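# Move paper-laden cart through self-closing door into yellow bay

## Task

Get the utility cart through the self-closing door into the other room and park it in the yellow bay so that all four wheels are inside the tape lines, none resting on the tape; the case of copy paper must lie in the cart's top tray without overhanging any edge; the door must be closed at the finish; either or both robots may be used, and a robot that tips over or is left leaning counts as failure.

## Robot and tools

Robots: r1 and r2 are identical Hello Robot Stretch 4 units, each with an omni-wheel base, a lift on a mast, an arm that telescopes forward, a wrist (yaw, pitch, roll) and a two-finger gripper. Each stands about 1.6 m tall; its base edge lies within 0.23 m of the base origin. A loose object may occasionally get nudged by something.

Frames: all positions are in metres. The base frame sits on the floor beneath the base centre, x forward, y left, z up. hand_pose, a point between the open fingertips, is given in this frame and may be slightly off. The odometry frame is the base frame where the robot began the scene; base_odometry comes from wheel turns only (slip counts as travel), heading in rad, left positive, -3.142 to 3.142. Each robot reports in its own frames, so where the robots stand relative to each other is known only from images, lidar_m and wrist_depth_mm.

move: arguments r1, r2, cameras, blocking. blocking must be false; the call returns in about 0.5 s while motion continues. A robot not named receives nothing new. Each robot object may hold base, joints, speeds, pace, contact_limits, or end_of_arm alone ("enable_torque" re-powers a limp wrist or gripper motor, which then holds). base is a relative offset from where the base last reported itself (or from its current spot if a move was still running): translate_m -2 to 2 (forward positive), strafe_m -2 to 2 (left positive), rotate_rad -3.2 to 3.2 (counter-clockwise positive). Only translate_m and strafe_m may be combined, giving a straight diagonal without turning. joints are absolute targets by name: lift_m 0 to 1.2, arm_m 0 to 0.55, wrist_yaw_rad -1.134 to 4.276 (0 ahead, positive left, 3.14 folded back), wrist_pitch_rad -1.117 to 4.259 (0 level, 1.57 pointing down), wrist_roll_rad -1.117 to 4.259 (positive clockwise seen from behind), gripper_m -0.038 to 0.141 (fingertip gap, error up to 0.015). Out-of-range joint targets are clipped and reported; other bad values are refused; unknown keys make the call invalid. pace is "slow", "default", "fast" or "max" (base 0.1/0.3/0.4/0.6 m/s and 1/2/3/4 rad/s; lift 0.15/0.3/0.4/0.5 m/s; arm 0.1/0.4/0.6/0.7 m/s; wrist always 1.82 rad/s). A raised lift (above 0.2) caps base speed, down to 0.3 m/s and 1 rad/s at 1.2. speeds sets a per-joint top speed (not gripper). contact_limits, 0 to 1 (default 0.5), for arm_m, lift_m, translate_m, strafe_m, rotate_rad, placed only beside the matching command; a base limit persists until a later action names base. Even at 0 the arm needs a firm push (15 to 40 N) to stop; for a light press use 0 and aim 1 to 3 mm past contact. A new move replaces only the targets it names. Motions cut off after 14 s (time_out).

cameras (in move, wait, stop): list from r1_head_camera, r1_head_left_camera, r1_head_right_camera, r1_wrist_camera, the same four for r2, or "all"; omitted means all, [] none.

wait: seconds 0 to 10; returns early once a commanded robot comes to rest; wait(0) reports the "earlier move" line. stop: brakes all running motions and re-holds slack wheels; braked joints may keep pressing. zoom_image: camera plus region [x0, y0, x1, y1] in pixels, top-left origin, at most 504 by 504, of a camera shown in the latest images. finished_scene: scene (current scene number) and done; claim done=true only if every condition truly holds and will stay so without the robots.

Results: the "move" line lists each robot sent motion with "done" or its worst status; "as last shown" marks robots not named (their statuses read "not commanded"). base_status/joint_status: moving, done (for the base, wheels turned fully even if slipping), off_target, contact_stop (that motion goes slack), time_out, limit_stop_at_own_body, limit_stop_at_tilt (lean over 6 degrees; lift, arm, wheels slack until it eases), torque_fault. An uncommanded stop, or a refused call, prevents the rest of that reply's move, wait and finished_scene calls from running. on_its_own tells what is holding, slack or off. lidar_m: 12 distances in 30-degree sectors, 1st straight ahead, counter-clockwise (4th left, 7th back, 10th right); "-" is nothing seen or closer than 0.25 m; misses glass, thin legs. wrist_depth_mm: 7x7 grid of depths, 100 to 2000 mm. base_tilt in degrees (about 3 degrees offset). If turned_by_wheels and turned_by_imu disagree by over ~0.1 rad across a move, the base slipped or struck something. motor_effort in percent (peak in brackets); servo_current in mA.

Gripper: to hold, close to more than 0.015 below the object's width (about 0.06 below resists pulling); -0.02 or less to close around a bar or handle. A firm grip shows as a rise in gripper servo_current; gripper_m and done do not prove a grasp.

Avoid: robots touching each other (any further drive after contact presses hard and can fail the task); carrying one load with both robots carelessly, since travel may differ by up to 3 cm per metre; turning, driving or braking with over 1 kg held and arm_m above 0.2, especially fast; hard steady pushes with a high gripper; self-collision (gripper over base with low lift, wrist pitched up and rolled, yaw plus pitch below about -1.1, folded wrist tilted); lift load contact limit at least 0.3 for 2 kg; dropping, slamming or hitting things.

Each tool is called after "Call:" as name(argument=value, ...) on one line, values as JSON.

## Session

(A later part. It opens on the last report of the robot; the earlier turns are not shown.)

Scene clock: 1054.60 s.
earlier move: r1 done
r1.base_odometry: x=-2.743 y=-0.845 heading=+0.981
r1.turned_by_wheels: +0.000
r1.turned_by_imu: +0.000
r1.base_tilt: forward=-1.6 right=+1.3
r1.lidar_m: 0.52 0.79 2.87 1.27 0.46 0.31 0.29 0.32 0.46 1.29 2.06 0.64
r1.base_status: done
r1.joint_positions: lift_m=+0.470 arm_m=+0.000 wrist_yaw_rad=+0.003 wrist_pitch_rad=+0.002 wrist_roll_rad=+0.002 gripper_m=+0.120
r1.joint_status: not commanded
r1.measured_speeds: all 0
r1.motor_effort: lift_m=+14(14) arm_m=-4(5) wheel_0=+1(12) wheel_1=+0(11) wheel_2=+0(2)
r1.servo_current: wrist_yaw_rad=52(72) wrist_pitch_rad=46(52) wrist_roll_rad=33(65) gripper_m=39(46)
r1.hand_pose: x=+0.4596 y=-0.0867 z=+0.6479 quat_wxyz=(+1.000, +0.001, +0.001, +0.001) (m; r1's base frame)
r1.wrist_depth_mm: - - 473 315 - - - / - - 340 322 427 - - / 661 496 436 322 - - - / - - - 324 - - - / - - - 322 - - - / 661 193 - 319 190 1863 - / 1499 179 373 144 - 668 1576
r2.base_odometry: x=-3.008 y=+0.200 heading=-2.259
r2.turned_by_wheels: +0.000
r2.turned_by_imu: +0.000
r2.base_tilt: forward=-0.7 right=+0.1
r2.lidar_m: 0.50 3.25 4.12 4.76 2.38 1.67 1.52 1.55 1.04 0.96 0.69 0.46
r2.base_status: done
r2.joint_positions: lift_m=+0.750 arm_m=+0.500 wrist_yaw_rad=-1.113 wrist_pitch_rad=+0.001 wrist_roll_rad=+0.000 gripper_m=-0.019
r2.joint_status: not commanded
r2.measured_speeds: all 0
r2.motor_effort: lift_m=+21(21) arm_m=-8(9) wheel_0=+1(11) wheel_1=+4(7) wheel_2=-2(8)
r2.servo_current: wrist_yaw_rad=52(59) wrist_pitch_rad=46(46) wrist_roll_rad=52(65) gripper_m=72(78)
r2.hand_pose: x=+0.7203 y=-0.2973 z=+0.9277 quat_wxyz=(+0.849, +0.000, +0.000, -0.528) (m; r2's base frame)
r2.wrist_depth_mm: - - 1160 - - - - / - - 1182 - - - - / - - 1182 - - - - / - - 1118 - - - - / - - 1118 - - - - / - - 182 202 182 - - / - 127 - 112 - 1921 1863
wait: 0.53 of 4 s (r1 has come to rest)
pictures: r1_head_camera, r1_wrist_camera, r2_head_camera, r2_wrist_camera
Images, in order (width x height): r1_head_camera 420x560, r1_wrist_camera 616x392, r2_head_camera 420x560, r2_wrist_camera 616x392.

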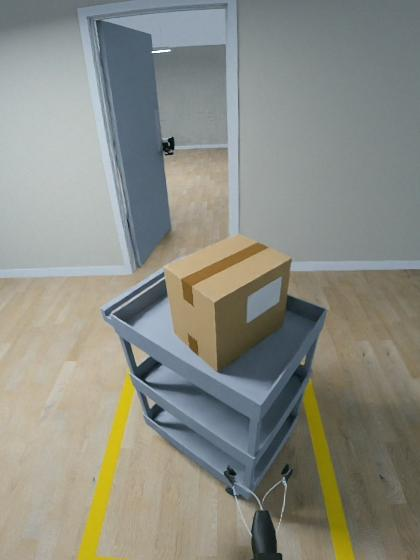

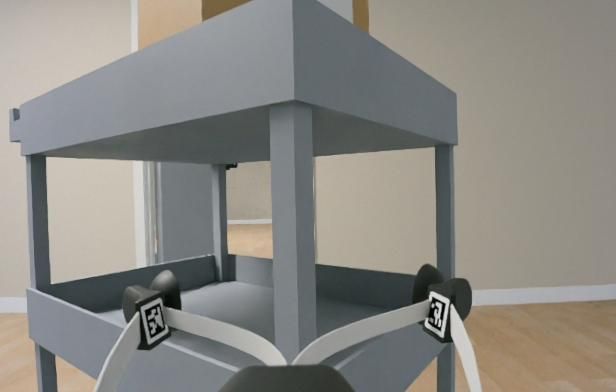

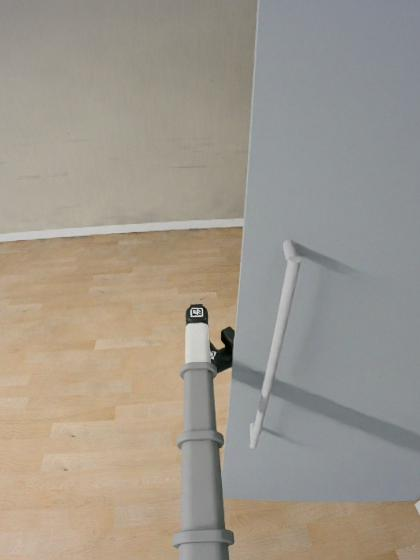

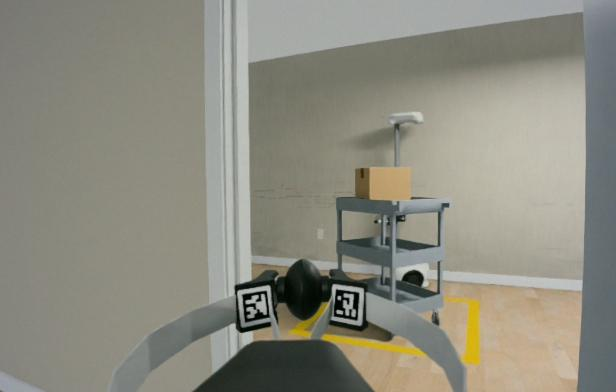

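Call:
move(blocking=false, cameras=[], r1={"joints":{"arm_m":0.155},"pace":"slow"}, r2={"base":{"translate_m":0.12},"pace":"slow"})

Call:
wait(seconds=3, cameras=[])

Call:
wait(seconds=1, cameras=[])

Call:
move(blocking=false, cameras=[], r1={"joints":{"gripper_m":-0.029}})

Call:
wait(seconds=3, cameras=["r1_wrist_camera","r1_head_left_camera","r2_head_camera","r2_wrist_camera"])

Scene clock: 1068.53 s.
move: r1 moving; r2 moving
r1.base_odometry: x=-2.743 y=-0.845 heading=+0.981
r1.turned_by_wheels: +0.000
r1.turned_by_imu: +0.000
r1.base_tilt: forward=-1.6 right=+1.3
r1.lidar_m: 0.54 0.77 2.84 1.27 0.45 0.30 0.28 0.32 0.47 1.35 2.02 0.66
r1.base_status: not commanded
r1.joint_positions: lift_m=+0.470 arm_m=+0.013 wrist_yaw_rad=+0.003 wrist_pitch_rad=+0.002 wrist_roll_rad=+0.002 gripper_m=+0.120
r1.joint_status: arm_m moving
r1.measured_speeds: translate_m=+0.000 strafe_m=+0.000 rotate_rad=+0.000 lift_m=+0.000 arm_m=+0.049 wrist_yaw_rad=+0.000 wrist_pitch_rad=+0.000 wrist_roll_rad=+0.000
r1.motor_effort: lift_m=+14(14) arm_m=+3(6) wheel_0=+0(1) wheel_1=+1(1) wheel_2=+0(0)
r1.servo_current: wrist_yaw_rad=33(65) wrist_pitch_rad=46(46) wrist_roll_rad=46(72) gripper_m=46(46)
r1.hand_pose: x=+0.4721 y=-0.0867 z=+0.6479 quat_wxyz=(+1.000, +0.001, +0.001, +0.001) (m; r1's base frame)
r1.wrist_depth_mm: - - 455 320 - - - / - - 327 314 415 - - / 634 492 436 312 - - - / - - - 312 - - - / - - - 312 - - - / 654 193 - 307 190 1863 - / 654 163 357 144 - 654 1576
r2.base_odometry: x=-3.016 y=+0.190 heading=-2.259
r2.turned_by_wheels: +0.000
r2.turned_by_imu: +0.000
r2.base_tilt: forward=-0.7 right=+0.1
r2.lidar_m: 0.50 3.23 4.12 4.76 2.41 1.67 1.51 1.56 1.06 0.98 0.65 0.45
r2.base_status: translate_m moving
r2.joint_positions: lift_m=+0.750 arm_m=+0.500 wrist_yaw_rad=-1.113 wrist_pitch_rad=+0.001 wrist_roll_rad=+0.000 gripper_m=-0.019
r2.joint_status: not commanded
r2.measured_speeds: translate_m=+0.049 strafe_m=+0.001 rotate_rad=+0.000 lift_m=+0.000 arm_m=+0.000 wrist_yaw_rad=+0.000 wrist_pitch_rad=+0.000 wrist_roll_rad=+0.000
r2.motor_effort: lift_m=+20(20) arm_m=-8(9) wheel_0=+1(6) wheel_1=+5(7) wheel_2=-7(10)
r2.servo_current: wrist_yaw_rad=33(52) wrist_pitch_rad=46(46) wrist_roll_rad=46(52) gripper_m=65(72)
r2.hand_pose: x=+0.7203 y=-0.2973 z=+0.9277 quat_wxyz=(+0.849, +0.000, +0.000, -0.528) (m; r2's base frame)
r2.wrist_depth_mm: - - 1078 - - - - / - - 1078 - - - - / - - 1138 - - - - / - - 1118 - - - - / - - 1118 - - - - / - - 182 202 182 - - / - 127 - 112 - - 1921
pictures: none
No camera images: "cameras" was empty.

Scene clock: 1070.53 s.
earlier move: r1 moving; r2 done
r1.base_odometry: x=-2.743 y=-0.845 heading=+0.981
r1.turned_by_wheels: +0.000
r1.turned_by_imu: +0.000
r1.base_tilt: forward=-1.6 right=+1.3
r1.lidar_m: 0.53 0.77 2.85 1.23 0.45 0.33 0.29 0.32 0.48 1.27 2.04 0.68
r1.base_status: not commanded
r1.joint_positions: lift_m=+0.470 arm_m=+0.155 wrist_yaw_rad=+0.003 wrist_pitch_rad=+0.002 wrist_roll_rad=+0.002 gripper_m=+0.120
r1.joint_status: arm_m moving
r1.measured_speeds: translate_m=+0.000 strafe_m=+0.000 rotate_rad=+0.000 lift_m=+0.000 arm_m=+0.006 wrist_yaw_rad=+0.000 wrist_pitch_rad=+0.000 wrist_roll_rad=+0.000
r1.motor_effort: lift_m=+14(14) arm_m=+4(8) wheel_0=+1(1) wheel_1=+0(1) wheel_2=+0(0)
r1.servo_current: wrist_yaw_rad=46(78) wrist_pitch_rad=39(52) wrist_roll_rad=33(72) gripper_m=39(46)
r1.hand_pose: x=+0.6143 y=-0.0867 z=+0.6479 quat_wxyz=(+1.000, +0.001, +0.001, +0.001) (m; r1's base frame)
r1.wrist_depth_mm: - 199 166 163 228 421 - / 281 249 229 160 266 415 - / 480 430 375 159 - - - / - - - 158 - - - / - - - 158 - - - / - 192 168 160 193 215 - / - - 159 148 - 179 1576
r2.base_odometry: x=-3.084 y=+0.107 heading=-2.258
r2.turned_by_wheels: +0.001
r2.turned_by_imu: +0.002
r2.base_tilt: forward=-0.6 right=+0.0
r2.lidar_m: 0.53 3.11 4.04 4.77 2.60 1.78 1.65 1.54 1.06 0.98 0.61 0.47
r2.base_status: done
r2.joint_positions: lift_m=+0.750 arm_m=+0.500 wrist_yaw_rad=-1.109 wrist_pitch_rad=+0.001 wrist_roll_rad=+0.000 gripper_m=-0.019
r2.joint_status: not commanded
r2.measured_speeds: all 0
r2.motor_effort: lift_m=+20(20) arm_m=-7(9) wheel_0=+6(9) wheel_1=+4(7) wheel_2=+2(10)
r2.servo_current: wrist_yaw_rad=59(72) wrist_pitch_rad=39(46) wrist_roll_rad=46(59) gripper_m=65(72)
r2.hand_pose: x=+0.7214 y=-0.2971 z=+0.9277 quat_wxyz=(+0.850, +0.000, +0.000, -0.526) (m; r2's base frame)
r2.wrist_depth_mm: - - - - - - - / - - - - - - - / - - - - - - - / - - - - - - - / - - - - - - - / - - 181 202 182 - - / - 127 - 112 - 1863 -
wait: 2.00 of 3 s (r2 has come to rest)
pictures: none
No camera images: "cameras" was empty.

Scene clock: 1070.87 s.
earlier move: r1 done
r1.base_odometry: x=-2.743 y=-0.845 heading=+0.981
r1.turned_by_wheels: +0.000
r1.turned_by_imu: +0.000
r1.base_tilt: forward=-1.6 right=+1.3
r1.lidar_m: 0.53 0.76 2.87 1.25 0.45 0.33 0.30 0.33 0.46 1.32 2.04 0.71
r1.base_status: not commanded
r1.joint_positions: lift_m=+0.470 arm_m=+0.155 wrist_yaw_rad=+0.003 wrist_pitch_rad=+0.002 wrist_roll_rad=+0.002 gripper_m=+0.120
r1.joint_status: all done
r1.measured_speeds: all 0
r1.motor_effort: lift_m=+14(14) arm_m=+5(8) wheel_0=+1(1) wheel_1=+0(1) wheel_2=+0(0)
r1.servo_current: wrist_yaw_rad=46(78) wrist_pitch_rad=46(52) wrist_roll_rad=33(72) gripper_m=39(46)
r1.hand_pose: x=+0.6144 y=-0.0867 z=+0.6479 quat_wxyz=(+1.000, +0.001, +0.001, +0.001) (m; r1's base frame)
r1.wrist_depth_mm: - 198 166 159 227 421 - / 270 249 229 159 279 415 - / 480 430 375 159 - - - / - - - 157 - - - / - - - 158 - - - / - 192 168 160 193 215 - / - - 159 148 - 179 1576
r2.base_odometry: x=-3.084 y=+0.107 heading=-2.258
r2.turned_by_wheels: +0.000
r2.turned_by_imu: +0.000
r2.base_tilt: forward=-0.7 right=+0.0
r2.lidar_m: 0.51 3.11 4.05 4.75 2.58 1.78 1.66 1.52 1.03 0.95 0.62 0.47
r2.base_status: done
r2.joint_positions: lift_m=+0.750 arm_m=+0.500 wrist_yaw_rad=-1.109 wrist_pitch_rad=+0.001 wrist_roll_rad=+0.000 gripper_m=-0.019
r2.joint_status: not commanded
r2.measured_speeds: all 0
r2.motor_effort: lift_m=+20(20) arm_m=-8(9) wheel_0=+5(9) wheel_1=+4(7) wheel_2=+2(10)
r2.servo_current: wrist_yaw_rad=52(72) wrist_pitch_rad=39(46) wrist_roll_rad=46(59) gripper_m=59(72)
r2.hand_pose: x=+0.7214 y=-0.2971 z=+0.9277 quat_wxyz=(+0.850, +0.000, +0.000, -0.526) (m; r2's base frame)
r2.wrist_depth_mm: - - - - - - - / - - - - - - - / - - - - - - - / - - - - - - - / - - - - - - - / - - 182 201 182 - - / - 127 - 112 - 1808 -
wait: 0.33 of 1 s (r1 has come to rest)
pictures: none
No camera images: "cameras" was empty.

Scene clock: 1071.37 s.
move: r1 moving
r1.base_odometry: x=-2.743 y=-0.845 heading=+0.981
r1.turned_by_wheels: +0.000
r1.turned_by_imu: +0.000
r1.base_tilt: forward=-1.6 right=+1.3
r1.lidar_m: 0.53 0.76 2.87 1.26 0.44 0.30 0.29 0.33 0.48 1.35 2.03 0.68
r1.base_status: not commanded
r1.joint_positions: lift_m=+0.470 arm_m=+0.155 wrist_yaw_rad=+0.003 wrist_pitch_rad=+0.002 wrist_roll_rad=+0.002 gripper_m=+0.106
r1.joint_status: gripper_m moving
r1.measured_speeds: all 0
r1.motor_effort: lift_m=+14(14) arm_m=+4(5) wheel_0=+1(1) wheel_1=+0(1) wheel_2=+0(0)
r1.servo_current: wrist_yaw_rad=65(65) wrist_pitch_rad=39(52) wrist_roll_rad=59(59) gripper_m=98(98)
r1.hand_pose: x=+0.6144 y=-0.0867 z=+0.6479 quat_wxyz=(+1.000, +0.001, +0.001, +0.001) (m; r1's base frame)
r1.wrist_depth_mm: - 198 166 159 226 421 - / 270 249 229 159 281 415 - / 480 427 375 159 - - - / - - - 157 - - - / - - - 158 - - - / - 191 171 159 194 217 - / - - 157 146 - - 1576
r2: as last shown
r2.base_tilt: forward=-0.6 right=+0.1
r2.lidar_m: 0.55 3.08 4.04 4.78 2.61 1.76 1.65 1.55 1.04 0.96 0.63 0.44
r2.motor_effort: lift_m=+20(20) arm_m=-7(8) wheel_0=+5(6) wheel_1=+4(4) wheel_2=+2(2)
r2.servo_current: wrist_yaw_rad=52(65) wrist_pitch_rad=39(39) wrist_roll_rad=52(59) gripper_m=72(72)
r2.wrist_depth_mm: - - - - - - - / - - - - - - - / - - - - - - - / - - - - - - - / - - - - - - - / - - 182 202 181 - - / - 127 - 112 - 1921 -
pictures: none
No camera images: "cameras" was empty.

Scene clock: 1073.07 s.
earlier move: r1 done
r1.base_odometry: x=-2.743 y=-0.845 heading=+0.981
r1.turned_by_wheels: +0.000
r1.turned_by_imu: +0.000
r1.base_tilt: forward=-1.6 right=+1.3
r1.lidar_m: 0.51 0.75 2.86 1.23 0.46 0.31 0.30 0.33 0.43 1.36 2.04 0.71
r1.base_status: not commanded
r1.joint_positions: lift_m=+0.470 arm_m=+0.155 wrist_yaw_rad=+0.003 wrist_pitch_rad=+0.002 wrist_roll_rad=+0.002 gripper_m=-0.028
r1.joint_status: all done
r1.measured_speeds: all 0
r1.motor_effort: lift_m=+14(14) arm_m=+4(5) wheel_0=+1(1) wheel_1=+0(1) wheel_2=+0(0)
r1.servo_current: wrist_yaw_rad=59(72) wrist_pitch_rad=33(52) wrist_roll_rad=33(65) gripper_m=59(156)
r1.hand_pose: x=+0.6145 y=-0.0867 z=+0.6479 quat_wxyz=(+1.000, +0.001, +0.001, +0.001) (m; r1's base frame)
r1.wrist_depth_mm: - 201 170 157 217 355 - / 273 247 229 157 266 389 - / 480 504 436 160 - - - / - - - 158 - - - / - - - 160 - - - / - - 181 160 180 - - / - 136 159 157 - - 1576
r2.base_odometry: x=-3.084 y=+0.107 heading=-2.258
r2.turned_by_wheels: +0.000
r2.turned_by_imu: +0.000
r2.base_tilt: forward=-0.7 right=+0.1
r2.lidar_m: 0.52 3.08 4.02 4.79 2.58 1.74 1.64 1.50 1.05 0.97 0.62 0.48
r2.base_status: not commanded
r2.joint_positions: lift_m=+0.750 arm_m=+0.500 wrist_yaw_rad=-1.109 wrist_pitch_rad=+0.001 wrist_roll_rad=+0.000 gripper_m=-0.019
r2.joint_status: not commanded
r2.measured_speeds: all 0
r2.motor_effort: lift_m=+20(21) arm_m=-7(8) wheel_0=+5(6) wheel_1=+4(4) wheel_2=+2(2)
r2.servo_current: wrist_yaw_rad=46(65) wrist_pitch_rad=39(46) wrist_roll_rad=46(59) gripper_m=72(72)
r2.hand_pose: x=+0.7214 y=-0.2971 z=+0.9277 quat_wxyz=(+0.850, +0.000, +0.000, -0.526) (m; r2's base frame)
r2.wrist_depth_mm: - - - - - - - / - - - - - - - / - - - - - - - / - - - - - - - / - - - - - - - / - - 182 202 182 - - / - 127 - 112 - 1921 -
wait: 1.70 of 3 s (r1 has come to rest)
pictures: r1_head_left_camera, r1_wrist_camera, r2_head_camera, r2_wrist_camera
Images, in order (width x height): r1_head_left_camera 420x672, r1_wrist_camera 616x392, r2_head_camera 420x560, r2_wrist_camera 616x392.

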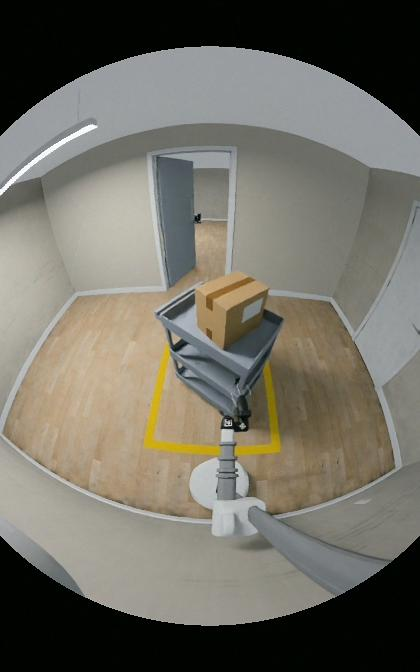

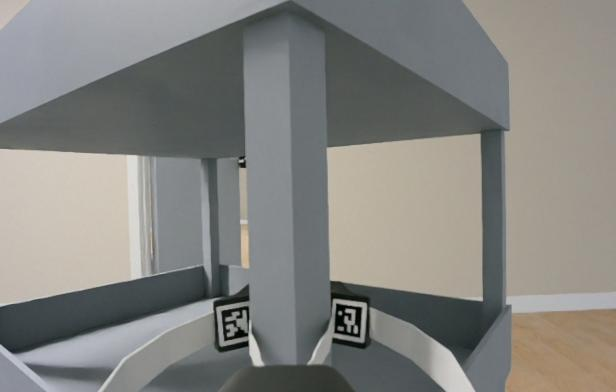

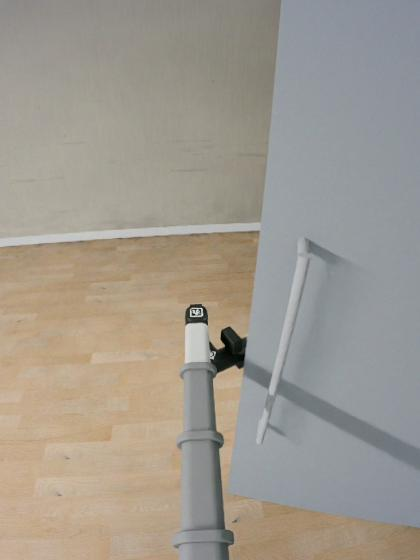

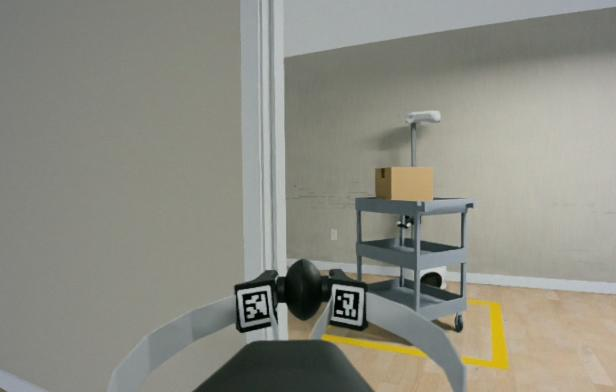

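Gripped. Pull 0.08 (casters trail swing) and continue r2.

Call:
move(blocking=false, cameras=[], r1={"joints":{"arm_m":0.08},"pace":"slow"}, r2={"base":{"translate_m":0.1},"pace":"slow"})

Call:
wait(seconds=3, cameras=[])

Call:
wait(seconds=1, cameras=["r1_head_camera","r1_head_left_camera","r2_head_camera","r2_wrist_camera"])

Call:
zoom_image(camera="r2_wrist_camera", region=[310, 260, 530, 392])

Scene clock: 1081.13 s.
move: r1 moving; r2 moving
r1.base_odometry: x=-2.743 y=-0.845 heading=+0.981
r1.turned_by_wheels: +0.000
r1.turned_by_imu: +0.000
r1.base_tilt: forward=-1.5 right=+1.3
r1.lidar_m: 0.54 0.76 2.89 1.23 0.46 0.30 0.28 0.34 0.46 1.33 2.04 0.70
r1.base_status: not commanded
r1.joint_positions: lift_m=+0.470 arm_m=+0.143 wrist_yaw_rad=+0.003 wrist_pitch_rad=+0.002 wrist_roll_rad=+0.002 gripper_m=-0.028
r1.joint_status: arm_m moving
r1.measured_speeds: translate_m=+0.000 strafe_m=+0.000 rotate_rad=+0.001 lift_m=+0.000 arm_m=-0.045 wrist_yaw_rad=+0.000 wrist_pitch_rad=+0.000 wrist_roll_rad=+0.000
r1.motor_effort: lift_m=+14(14) arm_m=-5(8) wheel_0=+1(1) wheel_1=+0(1) wheel_2=+0(0)
r1.servo_current: wrist_yaw_rad=33(52) wrist_pitch_rad=46(46) wrist_roll_rad=72(72) gripper_m=65(65)
r1.hand_pose: x=+0.6021 y=-0.0867 z=+0.6479 quat_wxyz=(+1.000, +0.001, +0.001, +0.001) (m; r1's base frame)
r1.wrist_depth_mm: - 211 185 168 231 418 - / 298 248 252 170 265 410 - / 477 496 439 170 - - - / - - - 170 - - - / - - - 170 - - - / - - 178 173 180 - - / - 142 177 165 - - 1576
r2.base_odometry: x=-3.092 y=+0.097 heading=-2.257
r2.turned_by_wheels: +0.001
r2.turned_by_imu: +0.001
r2.base_tilt: forward=-0.6 right=+0.1
r2.lidar_m: 0.53 3.09 3.99 4.78 2.60 1.78 1.65 1.52 1.05 0.96 0.61 0.46
r2.base_status: translate_m moving
r2.joint_positions: lift_m=+0.750 arm_m=+0.500 wrist_yaw_rad=-1.109 wrist_pitch_rad=+0.001 wrist_roll_rad=+0.000 gripper_m=-0.019
r2.joint_status: not commanded
r2.measured_speeds: translate_m=+0.048 strafe_m=+0.000 rotate_rad=-0.002 lift_m=+0.000 arm_m=+0.000 wrist_yaw_rad=+0.000 wrist_pitch_rad=+0.000 wrist_roll_rad=+0.000
r2.motor_effort: lift_m=+20(20) arm_m=-7(8) wheel_0=+7(9) wheel_1=+6(7) wheel_2=-2(7)
r2.servo_current: wrist_yaw_rad=59(65) wrist_pitch_rad=39(46) wrist_roll_rad=33(59) gripper_m=72(72)
r2.hand_pose: x=+0.7214 y=-0.2971 z=+0.9277 quat_wxyz=(+0.850, +0.000, +0.000, -0.526) (m; r2's base frame)
r2.wrist_depth_mm: - - - - - - - / - - - - - - - / - - - - - - - / - - - - - - - / - - - - - - - / - - 182 202 181 - - / - 127 - 112 - 1921 -
pictures: none
No camera images: "cameras" was empty.

Scene clock: 1082.63 s.
earlier move: r1 done; r2 moving
r1.base_odometry: x=-2.743 y=-0.845 heading=+0.981
r1.turned_by_wheels: +0.000
r1.turned_by_imu: +0.000
r1.base_tilt: forward=-1.6 right=+1.3
r1.lidar_m: 0.46 0.69 2.86 1.26 0.45 0.31 0.28 0.33 0.48 1.35 2.03 0.54
r1.base_status: not commanded
r1.joint_positions: lift_m=+0.470 arm_m=+0.080 wrist_yaw_rad=+0.000 wrist_pitch_rad=+0.002 wrist_roll_rad=+0.002 gripper_m=-0.028
r1.joint_status: all done
r1.measured_speeds: all 0
r1.motor_effort: lift_m=+14(14) arm_m=-6(13) wheel_0=-1(1) wheel_1=+0(1) wheel_2=+2(9)
r1.servo_current: wrist_yaw_rad=46(78) wrist_pitch_rad=46(52) wrist_roll_rad=59(72) gripper_m=59(65)
r1.hand_pose: x=+0.5395 y=-0.0875 z=+0.6479 quat_wxyz=(+1.000, +0.001, +0.001, +0.000) (m; r1's base frame)
r1.wrist_depth_mm: - 211 183 164 236 - - / 279 247 253 171 294 525 - / 466 488 442 171 480 - - / - - - 170 - - - / - - - 170 - - - / - - 184 171 180 - - / - 135 - 165 - - 1576
r2.base_odometry: x=-3.147 y=+0.030 heading=-2.257
r2.turned_by_wheels: +0.000
r2.turned_by_imu: +0.001
r2.base_tilt: forward=-0.6 right=+0.0
r2.lidar_m: 0.58 2.98 3.90 4.77 2.76 1.90 1.74 1.52 1.05 0.93 0.61 0.51
r2.base_status: translate_m moving
r2.joint_positions: lift_m=+0.750 arm_m=+0.500 wrist_yaw_rad=-1.105 wrist_pitch_rad=+0.001 wrist_roll_rad=+0.000 gripper_m=-0.019
r2.joint_status: not commanded
r2.measured_speeds: translate_m=+0.002 strafe_m=+0.000 rotate_rad=+0.000 lift_m=+0.000 arm_m=+0.000 wrist_yaw_rad=+0.000 wrist_pitch_rad=+0.000 wrist_roll_rad=+0.000
r2.motor_effort: lift_m=+20(21) arm_m=-8(8) wheel_0=+0(9) wheel_1=+5(8) wheel_2=+2(7)
r2.servo_current: wrist_yaw_rad=59(72) wrist_pitch_rad=46(52) wrist_roll_rad=46(59) gripper_m=65(72)
r2.hand_pose: x=+0.7226 y=-0.2969 z=+0.9277 quat_wxyz=(+0.851, +0.000, +0.000, -0.525) (m; r2's base frame)
r2.wrist_depth_mm: - - - - - - - / - - - - - - - / - - - - - - - / - - - - - - - / - - - 1042 - - - / - - 182 202 182 - - / - 127 - 112 - - -
wait: 1.50 of 3 s (r1 has come to rest)
pictures: none
No camera images: "cameras" was empty.

Scene clock: 1082.90 s.
earlier move: r2 done
r1.base_odometry: x=-2.743 y=-0.845 heading=+0.981
r1.turned_by_wheels: +0.000
r1.turned_by_imu: +0.000
r1.base_tilt: forward=-1.6 right=+1.3
r1.lidar_m: 0.46 0.71 2.86 1.26 0.40 0.32 0.29 0.31 0.42 1.31 2.03 0.53
r1.base_status: not commanded
r1.joint_positions: lift_m=+0.470 arm_m=+0.080 wrist_yaw_rad=+0.000 wrist_pitch_rad=+0.002 wrist_roll_rad=+0.002 gripper_m=-0.028
r1.joint_status: all done
r1.measured_speeds: all 0
r1.motor_effort: lift_m=+14(14) arm_m=-6(13) wheel_0=-1(1) wheel_1=+0(1) wheel_2=+2(9)
r1.servo_current: wrist_yaw_rad=59(78) wrist_pitch_rad=39(52) wrist_roll_rad=46(72) gripper_m=59(65)
r1.hand_pose: x=+0.5395 y=-0.0875 z=+0.6479 quat_wxyz=(+1.000, +0.001, +0.001, +0.000) (m; r1's base frame)
r1.wrist_depth_mm: - 211 183 164 236 - - / 279 247 253 171 296 525 - / 466 492 445 171 480 - - / - - - 171 - - - / - - - 170 - - - / - - 185 171 181 - - / - 135 - 164 - - 1576
r2.base_odometry: x=-3.147 y=+0.030 heading=-2.257
r2.turned_by_wheels: +0.000
r2.turned_by_imu: +0.000
r2.base_tilt: forward=-0.7 right=+0.1
r2.lidar_m: 0.60 3.01 3.90 4.79 2.74 1.89 1.74 1.53 1.02 0.93 0.63 0.50
r2.base_status: done
r2.joint_positions: lift_m=+0.750 arm_m=+0.500 wrist_yaw_rad=-1.105 wrist_pitch_rad=+0.001 wrist_roll_rad=+0.000 gripper_m=-0.019
r2.joint_status: not commanded
r2.measured_speeds: all 0
r2.motor_effort: lift_m=+20(21) arm_m=-8(8) wheel_0=+2(9) wheel_1=+4(8) wheel_2=+2(7)
r2.servo_current: wrist_yaw_rad=52(78) wrist_pitch_rad=33(52) wrist_roll_rad=46(59) gripper_m=72(72)
r2.hand_pose: x=+0.7226 y=-0.2969 z=+0.9277 quat_wxyz=(+0.851, +0.000, +0.000, -0.525) (m; r2's base frame)
r2.wrist_depth_mm: - - - - - - - / - - - - - - - / - - - - - - - / - - - - - - - / - - - 1025 - - - / - - 182 202 182 - - / - 127 - 112 - - -
wait: 0.27 of 1 s (r2 has come to rest)
pictures: r1_head_camera, r1_head_left_camera, r2_head_camera, r2_wrist_camera
Images, in order (width x height): r1_head_camera 420x560, r1_head_left_camera 420x672, r2_head_camera 420x560, r2_wrist_camera 616x392.

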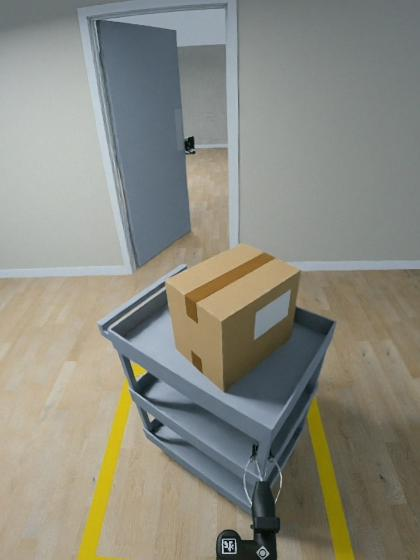

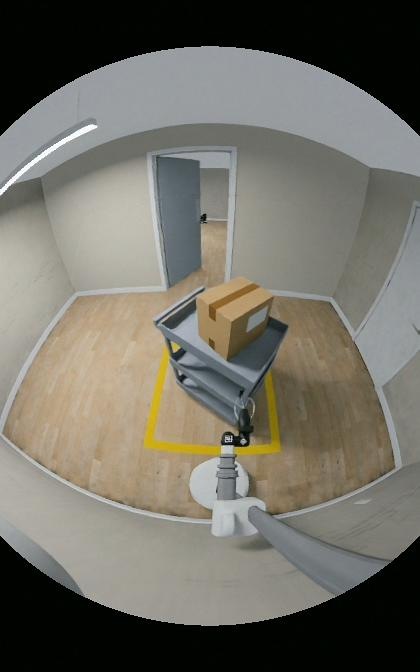

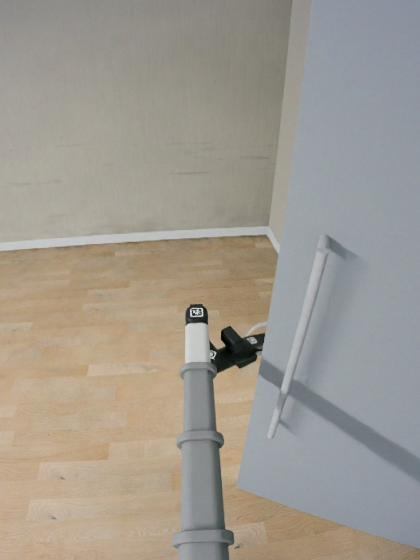

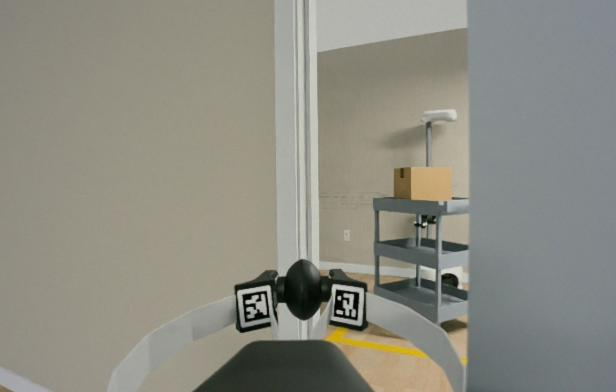

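Scaled by 2.291.

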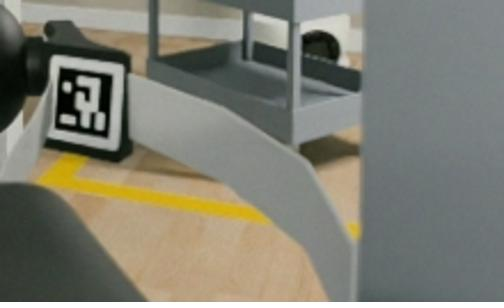

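Call:
move(blocking=false, cameras=[], r1={"joints":{"gripper_m":0.12}}, r2={"base":{"translate_m":0.1},"pace":"slow"})

Call:
wait(seconds=2, cameras=[])

Call:
wait(seconds=1, cameras=[])

Call:
move(blocking=false, cameras=[], r1={"joints":{"arm_m":0.0},"base":{"translate_m":-0.03},"pace":"slow"})

Call:
wait(seconds=2, cameras=[])

Call:
wait(seconds=1, cameras=["r1_head_camera","r1_wrist_camera","r2_head_camera","r2_wrist_camera"])

Scene clock: 1091.20 s.
move: r1 moving; r2 moving
r1.base_odometry: x=-2.743 y=-0.845 heading=+0.981
r1.turned_by_wheels: +0.000
r1.turned_by_imu: +0.000
r1.base_tilt: forward=-1.6 right=+1.3
r1.lidar_m: 0.46 0.69 2.84 1.27 0.46 0.33 0.31 0.33 0.49 1.35 2.04 0.54
r1.base_status: not commanded
r1.joint_positions: lift_m=+0.470 arm_m=+0.080 wrist_yaw_rad=-0.002 wrist_pitch_rad=+0.002 wrist_roll_rad=+0.002 gripper_m=-0.003
r1.joint_status: gripper_m moving
r1.measured_speeds: all 0
r1.motor_effort: lift_m=+14(14) arm_m=-3(7) wheel_0=-1(2) wheel_1=+0(0) wheel_2=+0(2)
r1.servo_current: wrist_yaw_rad=46(59) wrist_pitch_rad=52(52) wrist_roll_rad=59(59) gripper_m=65(78)
r1.hand_pose: x=+0.5391 y=-0.0879 z=+0.6479 quat_wxyz=(+1.000, +0.001, +0.001, -0.001) (m; r1's base frame)
r1.wrist_depth_mm: - 213 186 167 242 - - / 281 246 253 170 296 - - / 469 492 442 173 480 - - / - - - 172 - - - / - - - 172 - - - / - - 187 174 183 - - / - 132 157 167 - - 1576
r2.base_odometry: x=-3.155 y=+0.020 heading=-2.257
r2.turned_by_wheels: +0.001
r2.turned_by_imu: +0.001
r2.base_tilt: forward=-0.7 right=+0.1
r2.lidar_m: 2.91 2.97 3.90 4.78 2.75 1.90 1.76 1.54 1.03 0.90 0.59 0.51
r2.base_status: translate_m moving
r2.joint_positions: lift_m=+0.750 arm_m=+0.500 wrist_yaw_rad=-1.105 wrist_pitch_rad=+0.001 wrist_roll_rad=+0.000 gripper_m=-0.019
r2.joint_status: not commanded
r2.measured_speeds: translate_m=+0.049 strafe_m=-0.001 rotate_rad=+0.001 lift_m=+0.000 arm_m=+0.000 wrist_yaw_rad=+0.000 wrist_pitch_rad=+0.000 wrist_roll_rad=+0.000
r2.motor_effort: lift_m=+20(20) arm_m=-7(7) wheel_0=+5(8) wheel_1=+6(7) wheel_2=-2(5)
r2.servo_current: wrist_yaw_rad=65(78) wrist_pitch_rad=33(46) wrist_roll_rad=33(59) gripper_m=65(72)
r2.hand_pose: x=+0.7226 y=-0.2969 z=+0.9277 quat_wxyz=(+0.851, +0.000, +0.000, -0.525) (m; r2's base frame)
r2.wrist_depth_mm: - - - - - - - / - - - - - - - / - - - - - - - / - - - - - - - / - - - 991 - - - / - - 182 202 183 - - / - 128 - 112 - - -
pictures: none
No camera images: "cameras" was empty.

Scene clock: 1092.90 s.
earlier move: r1 done; r2 moving
r1.base_odometry: x=-2.743 y=-0.845 heading=+0.981
r1.turned_by_wheels: +0.000
r1.turned_by_imu: +0.000
r1.base_tilt: forward=-1.6 right=+1.3
r1.lidar_m: 0.47 0.68 2.89 1.26 0.43 0.32 0.30 0.33 0.48 1.29 2.03 0.52
r1.base_status: not commanded
r1.joint_positions: lift_m=+0.470 arm_m=+0.080 wrist_yaw_rad=-0.002 wrist_pitch_rad=+0.002 wrist_roll_rad=+0.002 gripper_m=+0.120
r1.joint_status: all done
r1.measured_speeds: all 0
r1.motor_effort: lift_m=+14(14) arm_m=-3(7) wheel_0=-1(2) wheel_1=+0(0) wheel_2=+0(2)
r1.servo_current: wrist_yaw_rad=46(65) wrist_pitch_rad=46(52) wrist_roll_rad=72(72) gripper_m=46(91)
r1.hand_pose: x=+0.5391 y=-0.0879 z=+0.6479 quat_wxyz=(+1.000, +0.001, +0.001, -0.001) (m; r1's base frame)
r1.wrist_depth_mm: - 216 191 167 232 - - / 287 246 253 172 294 504 - / 469 424 445 169 - - - / - - - 174 - - - / - - - 171 - - - / - 192 - 172 192 1863 - / - - - 148 - 179 1576
r2.base_odometry: x=-3.210 y=-0.048 heading=-2.257
r2.turned_by_wheels: -0.001
r2.turned_by_imu: +0.000
r2.base_tilt: forward=-0.7 right=+0.1
r2.lidar_m: 2.82 2.91 3.77 4.78 2.86 1.99 1.85 1.48 1.03 0.90 0.75 0.72
r2.base_status: translate_m moving
r2.joint_positions: lift_m=+0.750 arm_m=+0.500 wrist_yaw_rad=-1.112 wrist_pitch_rad=+0.001 wrist_roll_rad=+0.000 gripper_m=-0.019
r2.joint_status: not commanded
r2.measured_speeds: all 0
r2.motor_effort: lift_m=+20(21) arm_m=-7(8) wheel_0=+4(11) wheel_1=+4(8) wheel_2=-4(6)
r2.servo_current: wrist_yaw_rad=46(78) wrist_pitch_rad=39(46) wrist_roll_rad=39(59) gripper_m=65(78)
r2.hand_pose: x=+0.7204 y=-0.2973 z=+0.9277 quat_wxyz=(+0.849, +0.000, +0.000, -0.528) (m; r2's base frame)
r2.wrist_depth_mm: - - - - 244 - - / - - - - - - - / - - - - 246 - - / - - - - - - - / - - - - 248 - - / - - 182 193 181 - - / - 126 - 112 - - -
wait: 1.70 of 2 s (r1 has come to rest)
pictures: none
No camera images: "cameras" was empty.

Scene clock: 1093.03 s.
earlier move: r2 done
r1.base_odometry: x=-2.743 y=-0.845 heading=+0.981
r1.turned_by_wheels: +0.000
r1.turned_by_imu: +0.000
r1.base_tilt: forward=-1.6 right=+1.3
r1.lidar_m: 0.47 0.68 2.85 1.30 0.45 0.31 0.30 0.30 0.47 1.34 2.04 0.53
r1.base_status: not commanded
r1.joint_positions: lift_m=+0.470 arm_m=+0.080 wrist_yaw_rad=-0.002 wrist_pitch_rad=+0.002 wrist_roll_rad=+0.002 gripper_m=+0.120
r1.joint_status: all done
r1.measured_speeds: all 0
r1.motor_effort: lift_m=+14(14) arm_m=-3(7) wheel_0=-1(2) wheel_1=+0(0) wheel_2=+0(2)
r1.servo_current: wrist_yaw_rad=59(65) wrist_pitch_rad=39(52) wrist_roll_rad=33(72) gripper_m=39(91)
r1.hand_pose: x=+0.5391 y=-0.0879 z=+0.6479 quat_wxyz=(+1.000, +0.001, +0.001, -0.001) (m; r1's base frame)
r1.wrist_depth_mm: - 216 191 167 232 - - / 287 246 253 171 294 508 - / 469 424 445 169 - - - / - - - 173 - - - / - - - 171 - - - / - 192 - 172 191 1808 - / - - - 148 - 179 1537
r2.base_odometry: x=-3.210 y=-0.048 heading=-2.257
r2.turned_by_wheels: +0.000
r2.turned_by_imu: +0.000
r2.base_tilt: forward=-0.7 right=+0.1
r2.lidar_m: 2.84 2.88 3.80 4.79 2.88 1.99 1.86 1.49 1.03 0.88 0.76 0.74
r2.base_status: done
r2.joint_positions: lift_m=+0.750 arm_m=+0.500 wrist_yaw_rad=-1.112 wrist_pitch_rad=+0.001 wrist_roll_rad=+0.000 gripper_m=-0.019
r2.joint_status: not commanded
r2.measured_speeds: all 0
r2.motor_effort: lift_m=+20(21) arm_m=-7(8) wheel_0=+3(11) wheel_1=+4(8) wheel_2=-4(6)
r2.servo_current: wrist_yaw_rad=46(78) wrist_pitch_rad=39(46) wrist_roll_rad=52(59) gripper_m=65(78)
r2.hand_pose: x=+0.7204 y=-0.2973 z=+0.9277 quat_wxyz=(+0.849, +0.000, +0.000, -0.528) (m; r2's base frame)
r2.wrist_depth_mm: - - - - 283 - - / - - - - 285 - - / - - - - 289 - - / - - - - 291 - - / - - - - 293 - - / - - 181 193 179 - - / - 127 - 112 - - -
wait: 0.13 of 1 s (r2 has come to rest)
pictures: none
No camera images: "cameras" was empty.

Scene clock: 1093.53 s.
move: r1 moving
r1.base_odometry: x=-2.750 y=-0.856 heading=+0.981
r1.turned_by_wheels: +0.000
r1.turned_by_imu: +0.000
r1.base_tilt: forward=-1.6 right=+1.3
r1.lidar_m: 0.48 0.73 2.89 1.21 0.42 0.31 0.27 0.28 0.46 1.28 2.04 0.53
r1.base_status: translate_m moving
r1.joint_positions: lift_m=+0.470 arm_m=+0.067 wrist_yaw_rad=-0.002 wrist_pitch_rad=+0.002 wrist_roll_rad=+0.002 gripper_m=+0.120
r1.joint_status: arm_m moving
r1.measured_speeds: translate_m=-0.048 strafe_m=+0.000 rotate_rad=+0.000 lift_m=+0.000 arm_m=-0.049 wrist_yaw_rad=+0.000 wrist_pitch_rad=+0.000 wrist_roll_rad=+0.000
r1.motor_effort: lift_m=+14(14) arm_m=-3(7) wheel_0=-4(7) wheel_1=-3(4) wheel_2=+7(7)
r1.servo_current: wrist_yaw_rad=46(59) wrist_pitch_rad=39(52) wrist_roll_rad=46(65) gripper_m=46(46)
r1.hand_pose: x=+0.5265 y=-0.0879 z=+0.6479 quat_wxyz=(+1.000, +0.001, +0.001, -0.001) (m; r1's base frame)
r1.wrist_depth_mm: - - 204 189 263 - - / 317 271 252 193 296 - - / 402 488 445 190 477 - - / - - - 196 - - - / - - - 193 - - - / - 193 - 194 190 1863 - / - - - 148 - 179 1576
r2: as last shown
r2.lidar_m: 2.82 2.91 3.77 4.78 2.84 1.98 1.86 1.52 1.01 0.92 0.86 0.89
r2.motor_effort: lift_m=+20(20) arm_m=-7(7) wheel_0=+3(3) wheel_1=+4(4) wheel_2=-4(4)
r2.servo_current: wrist_yaw_rad=52(52) wrist_pitch_rad=39(46) wrist_roll_rad=46(52) gripper_m=65(65)
r2.wrist_depth_mm: - - - 424 - - - / - - - 421 - - - / - - - 427 - - - / - - - 430 - - - / - - - 430 - - - / - - 181 193 179 - - / - 127 - 112 - - -
pictures: none
No camera images: "cameras" was empty.

Scene clock: 1095.10 s.
earlier move: r1 done
r1.base_odometry: x=-2.760 y=-0.870 heading=+0.981
r1.turned_by_wheels: +0.000
r1.turned_by_imu: +0.000
r1.base_tilt: forward=-1.6 right=+1.3
r1.lidar_m: 0.49 0.72 2.84 1.16 0.42 0.28 0.26 0.30 0.44 1.19 2.02 0.58
r1.base_status: done
r1.joint_positions: lift_m=+0.470 arm_m=+0.000 wrist_yaw_rad=-0.002 wrist_pitch_rad=+0.002 wrist_roll_rad=+0.002 gripper_m=+0.120
r1.joint_status: all done
r1.measured_speeds: all 0
r1.motor_effort: lift_m=+14(14) arm_m=-4(8) wheel_0=-3(7) wheel_1=-1(5) wheel_2=+3(7)
r1.servo_current: wrist_yaw_rad=46(65) wrist_pitch_rad=39(52) wrist_roll_rad=59(72) gripper_m=46(52)
r1.hand_pose: x=+0.4592 y=-0.0879 z=+0.6479 quat_wxyz=(+1.000, +0.001, +0.001, -0.001) (m; r1's base frame)
r1.wrist_depth_mm: - - - 279 - - - / - - 317 282 404 - - / 488 484 436 285 - - - / - - - 286 - - - / - - - 287 - - - / - 190 - 283 190 1863 - / - 364 322 144 - 640 1576
r2.base_odometry: x=-3.210 y=-0.048 heading=-2.257
r2.turned_by_wheels: +0.000
r2.turned_by_imu: +0.000
r2.base_tilt: forward=-0.7 right=+0.0
r2.lidar_m: 2.84 2.90 3.78 4.78 2.86 1.99 1.85 1.50 1.01 0.95 0.96 1.16
r2.base_status: not commanded
r2.joint_positions: lift_m=+0.750 arm_m=+0.500 wrist_yaw_rad=-1.112 wrist_pitch_rad=+0.001 wrist_roll_rad=+0.000 gripper_m=-0.019
r2.joint_status: not commanded
r2.measured_speeds: all 0
r2.motor_effort: lift_m=+20(20) arm_m=-7(7) wheel_0=+3(3) wheel_1=+4(4) wheel_2=-4(4)
r2.servo_current: wrist_yaw_rad=46(65) wrist_pitch_rad=33(52) wrist_roll_rad=52(59) gripper_m=72(78)
r2.hand_pose: x=+0.7204 y=-0.2973 z=+0.9277 quat_wxyz=(+0.849, +0.000, +0.000, -0.528) (m; r2's base frame)
r2.wrist_depth_mm: - - - - - - - / - - - - - - - / - - - - - - - / - - - - - - - / - - - 216 - - - / - - 182 194 178 - - / - 126 - 112 - - -
wait: 1.57 of 2 s (r1 has come to rest)
pictures: none
No camera images: "cameras" was empty.

Scene clock: 1096.10 s.
r1.base_odometry: x=-2.760 y=-0.870 heading=+0.981
r1.turned_by_wheels: +0.000
r1.turned_by_imu: +0.000
r1.base_tilt: forward=-1.6 right=+1.2
r1.lidar_m: 0.49 0.73 2.87 1.17 0.41 0.28 0.27 0.29 0.44 1.20 2.03 0.57
r1.base_status: done
r1.joint_positions: lift_m=+0.470 arm_m=+0.000 wrist_yaw_rad=-0.002 wrist_pitch_rad=+0.002 wrist_roll_rad=+0.002 gripper_m=+0.120
r1.joint_status: all done
r1.measured_speeds: all 0
r1.motor_effort: lift_m=+14(14) arm_m=-5(8) wheel_0=-3(7) wheel_1=-1(5) wheel_2=+3(7)
r1.servo_current: wrist_yaw_rad=59(65) wrist_pitch_rad=46(52) wrist_roll_rad=59(72) gripper_m=46(52)
r1.hand_pose: x=+0.4592 y=-0.0879 z=+0.6479 quat_wxyz=(+1.000, +0.001, +0.001, -0.001) (m; r1's base frame)
r1.wrist_depth_mm: - - - 279 - - - / - - 317 283 407 - - / 488 484 436 285 - - - / - - - 286 - - - / - - - 287 - - - / - 190 - 282 190 1863 - / - 364 320 144 - 640 1576
r2.base_odometry: x=-3.210 y=-0.048 heading=-2.257
r2.turned_by_wheels: +0.000
r2.turned_by_imu: +0.000
r2.base_tilt: forward=-0.7 right=+0.1
r2.lidar_m: 2.84 2.90 3.78 4.80 2.87 1.99 1.85 1.49 1.01 0.95 0.98 1.23
r2.base_status: not commanded
r2.joint_positions: lift_m=+0.750 arm_m=+0.500 wrist_yaw_rad=-1.112 wrist_pitch_rad=+0.001 wrist_roll_rad=+0.000 gripper_m=-0.019
r2.joint_status: not commanded
r2.measured_speeds: all 0
r2.motor_effort: lift_m=+20(20) arm_m=-7(7) wheel_0=+3(3) wheel_1=+4(4) wheel_2=-4(4)
r2.servo_current: wrist_yaw_rad=52(65) wrist_pitch_rad=33(52) wrist_roll_rad=52(59) gripper_m=72(78)
r2.hand_pose: x=+0.7204 y=-0.2973 z=+0.9277 quat_wxyz=(+0.849, +0.000, +0.000, -0.528) (m; r2's base frame)
r2.wrist_depth_mm: - - - - - - - / - - - - - - - / - - - - - - - / - - - - - - - / - - - - - - - / - - 181 193 178 - - / - 126 - 112 - - -
wait: 1.00 s; at rest by 0.27 s
pictures: r1_head_camera, r1_wrist_camera, r2_head_camera, r2_wrist_camera
Images, in order (width x height): r1_head_camera 420x560, r1_wrist_camera 616x392, r2_head_camera 420x560, r2_wrist_camera 616x392.

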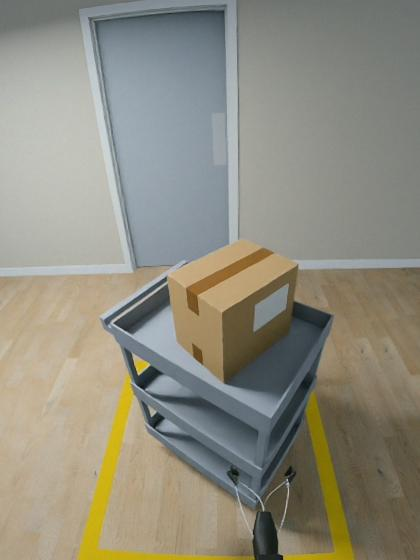

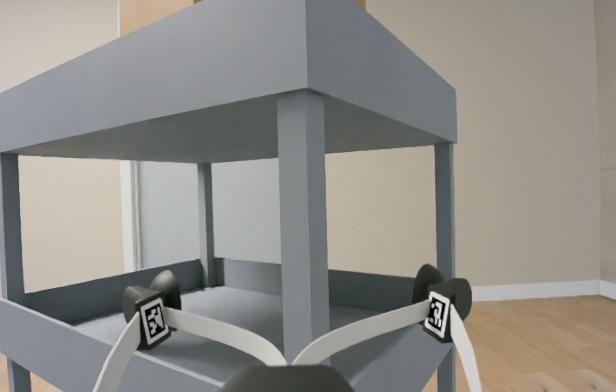

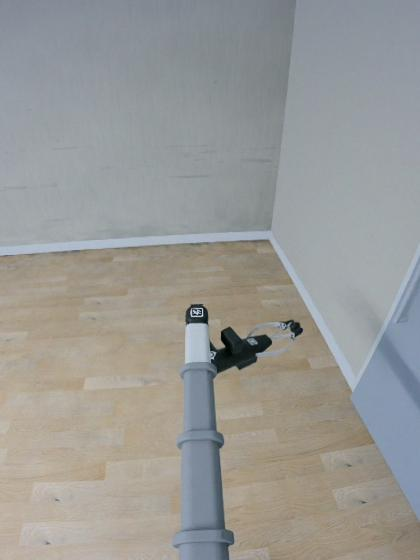

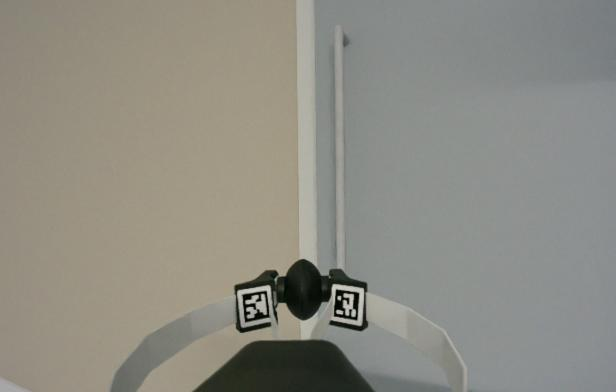

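Door shut. Final views from right then left.

Call:
move(blocking=false, cameras=[], r1={"base":{"strafe_m":-0.55}})

Call:
wait(seconds=5, cameras=["r1_head_camera"])

Call:
zoom_image(camera="r1_head_camera", region=[0, 320, 240, 560])

Call:
zoom_image(camera="r1_head_camera", region=[0, 0, 200, 300])

Scene clock: 1101.30 s.
move: r1 moving
r1.base_odometry: x=-2.730 y=-0.890 heading=+0.981
r1.turned_by_wheels: +0.000
r1.turned_by_imu: +0.000
r1.base_tilt: forward=-1.6 right=+1.3
r1.lidar_m: 0.48 0.67 2.91 1.17 0.40 0.29 0.27 0.30 0.40 1.19 2.01 0.68
r1.base_status: strafe_m moving
r1.joint_positions: lift_m=+0.470 arm_m=+0.000 wrist_yaw_rad=-0.002 wrist_pitch_rad=+0.002 wrist_roll_rad=+0.002 gripper_m=+0.120
r1.joint_status: not commanded
r1.measured_speeds: translate_m=+0.000 strafe_m=-0.140 rotate_rad=+0.001 lift_m=+0.000 arm_m=+0.000 wrist_yaw_rad=+0.000 wrist_pitch_rad=+0.000 wrist_roll_rad=+0.000
r1.motor_effort: lift_m=+14(14) arm_m=-4(5) wheel_0=+9(12) wheel_1=-6(10) wheel_2=-1(2)
r1.servo_current: wrist_yaw_rad=52(65) wrist_pitch_rad=39(46) wrist_roll_rad=52(59) gripper_m=46(46)
r1.hand_pose: x=+0.4592 y=-0.0879 z=+0.6479 quat_wxyz=(+1.000, +0.001, +0.001, -0.001) (m; r1's base frame)
r1.wrist_depth_mm: - 535 265 309 - - - / - 338 285 307 436 - - / 473 484 366 382 603 - - / - - - - - - - / - - 946 - - - - / - 190 279 287 190 1808 - / - 342 171 143 539 1397 1499
r2: as last shown
r2.base_tilt: forward=-0.6 right=+0.0
r2.lidar_m: 2.85 2.90 3.78 4.80 2.85 1.98 1.84 1.50 1.03 0.95 0.99 1.23
r2.motor_effort: lift_m=+20(21) arm_m=-7(7) wheel_0=+3(3) wheel_1=+4(4) wheel_2=-4(4)
r2.servo_current: wrist_yaw_rad=52(52) wrist_pitch_rad=33(46) wrist_roll_rad=46(52) gripper_m=78(78)
r2.wrist_depth_mm: - - - 917 - - - / - - - 904 - - - / - - - - - - - / - - - - - - - / - - - 216 - - - / - - 182 194 178 - - / - 127 - 112 - - -
pictures: none
No camera images: "cameras" was empty.

Scene clock: 1103.97 s.
earlier move: r1 done
r1.base_odometry: x=-2.303 y=-1.176 heading=+0.981
r1.turned_by_wheels: +0.000
r1.turned_by_imu: -0.003
r1.base_tilt: forward=-1.6 right=+1.2
r1.lidar_m: 0.85 0.62 0.86 1.17 0.41 0.29 0.28 0.28 0.42 1.20 1.47 2.00
r1.base_status: done
r1.joint_positions: lift_m=+0.470 arm_m=+0.000 wrist_yaw_rad=-0.002 wrist_pitch_rad=+0.002 wrist_roll_rad=+0.002 gripper_m=+0.120
r1.joint_status: not commanded
r1.measured_speeds: all 0
r1.motor_effort: lift_m=+14(14) arm_m=-4(5) wheel_0=+2(13) wheel_1=+0(10) wheel_2=+1(2)
r1.servo_current: wrist_yaw_rad=26(72) wrist_pitch_rad=39(52) wrist_roll_rad=39(72) gripper_m=39(52)
r1.hand_pose: x=+0.4592 y=-0.0879 z=+0.6479 quat_wxyz=(+1.000, +0.001, +0.001, -0.001) (m; r1's base frame)
r1.wrist_depth_mm: - - - - - - - / - - - - - - - / - - - - - - - / - - - - - - - / - - - - - - - / - 193 - - - 1808 1983 / - 1397 1499 148 1576 1397 1537
r2.base_odometry: x=-3.210 y=-0.048 heading=-2.257
r2.turned_by_wheels: +0.000
r2.turned_by_imu: +0.000
r2.base_tilt: forward=-0.7 right=+0.1
r2.lidar_m: 2.84 2.90 3.79 4.78 2.88 1.97 1.86 1.50 1.01 0.94 0.98 1.24
r2.base_status: not commanded
r2.joint_positions: lift_m=+0.750 arm_m=+0.500 wrist_yaw_rad=-1.112 wrist_pitch_rad=+0.001 wrist_roll_rad=+0.000 gripper_m=-0.019
r2.joint_status: not commanded
r2.measured_speeds: all 0
r2.motor_effort: lift_m=+20(21) arm_m=-7(7) wheel_0=+3(4) wheel_1=+4(4) wheel_2=-4(4)
r2.servo_current: wrist_yaw_rad=46(65) wrist_pitch_rad=46(52) wrist_roll_rad=46(65) gripper_m=65(78)
r2.hand_pose: x=+0.7204 y=-0.2973 z=+0.9277 quat_wxyz=(+0.849, +0.000, +0.000, -0.528) (m; r2's base frame)
r2.wrist_depth_mm: - - - 917 - - - / - - - 917 - - - / - - - - - - - / - - - - - - - / - - - 216 - - - / - - 182 193 178 - - / - 127 - 112 - - -
wait: 2.67 of 5 s (r1 has come to rest)
pictures: r1_head_camera
Images, in order (width x height): r1_head_camera 420x560.

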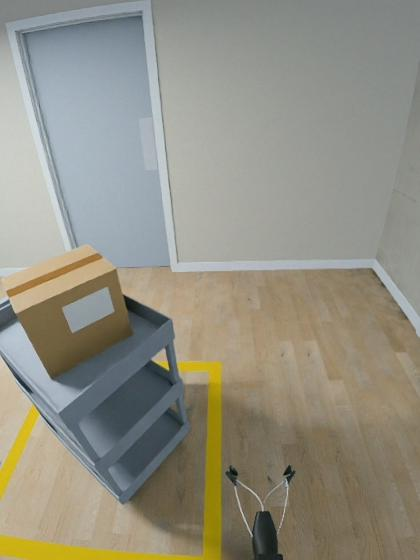

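Scaled by 2.100 from the camera's 420x560 image, which has a finer 600x800 frame.

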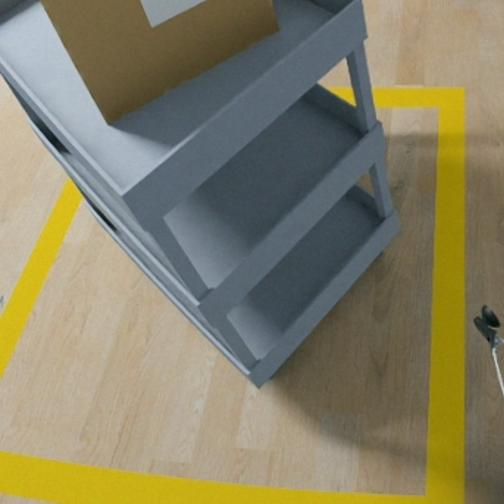

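Scaled by 1.680 from the camera's 420x560 image, which has a finer 600x800 frame.

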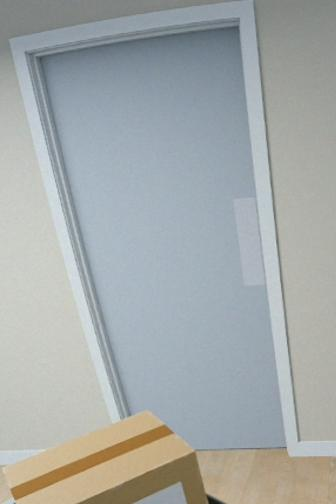

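Call:
finished_scene(scene=2, done=true)

The scene is finished: the task was done.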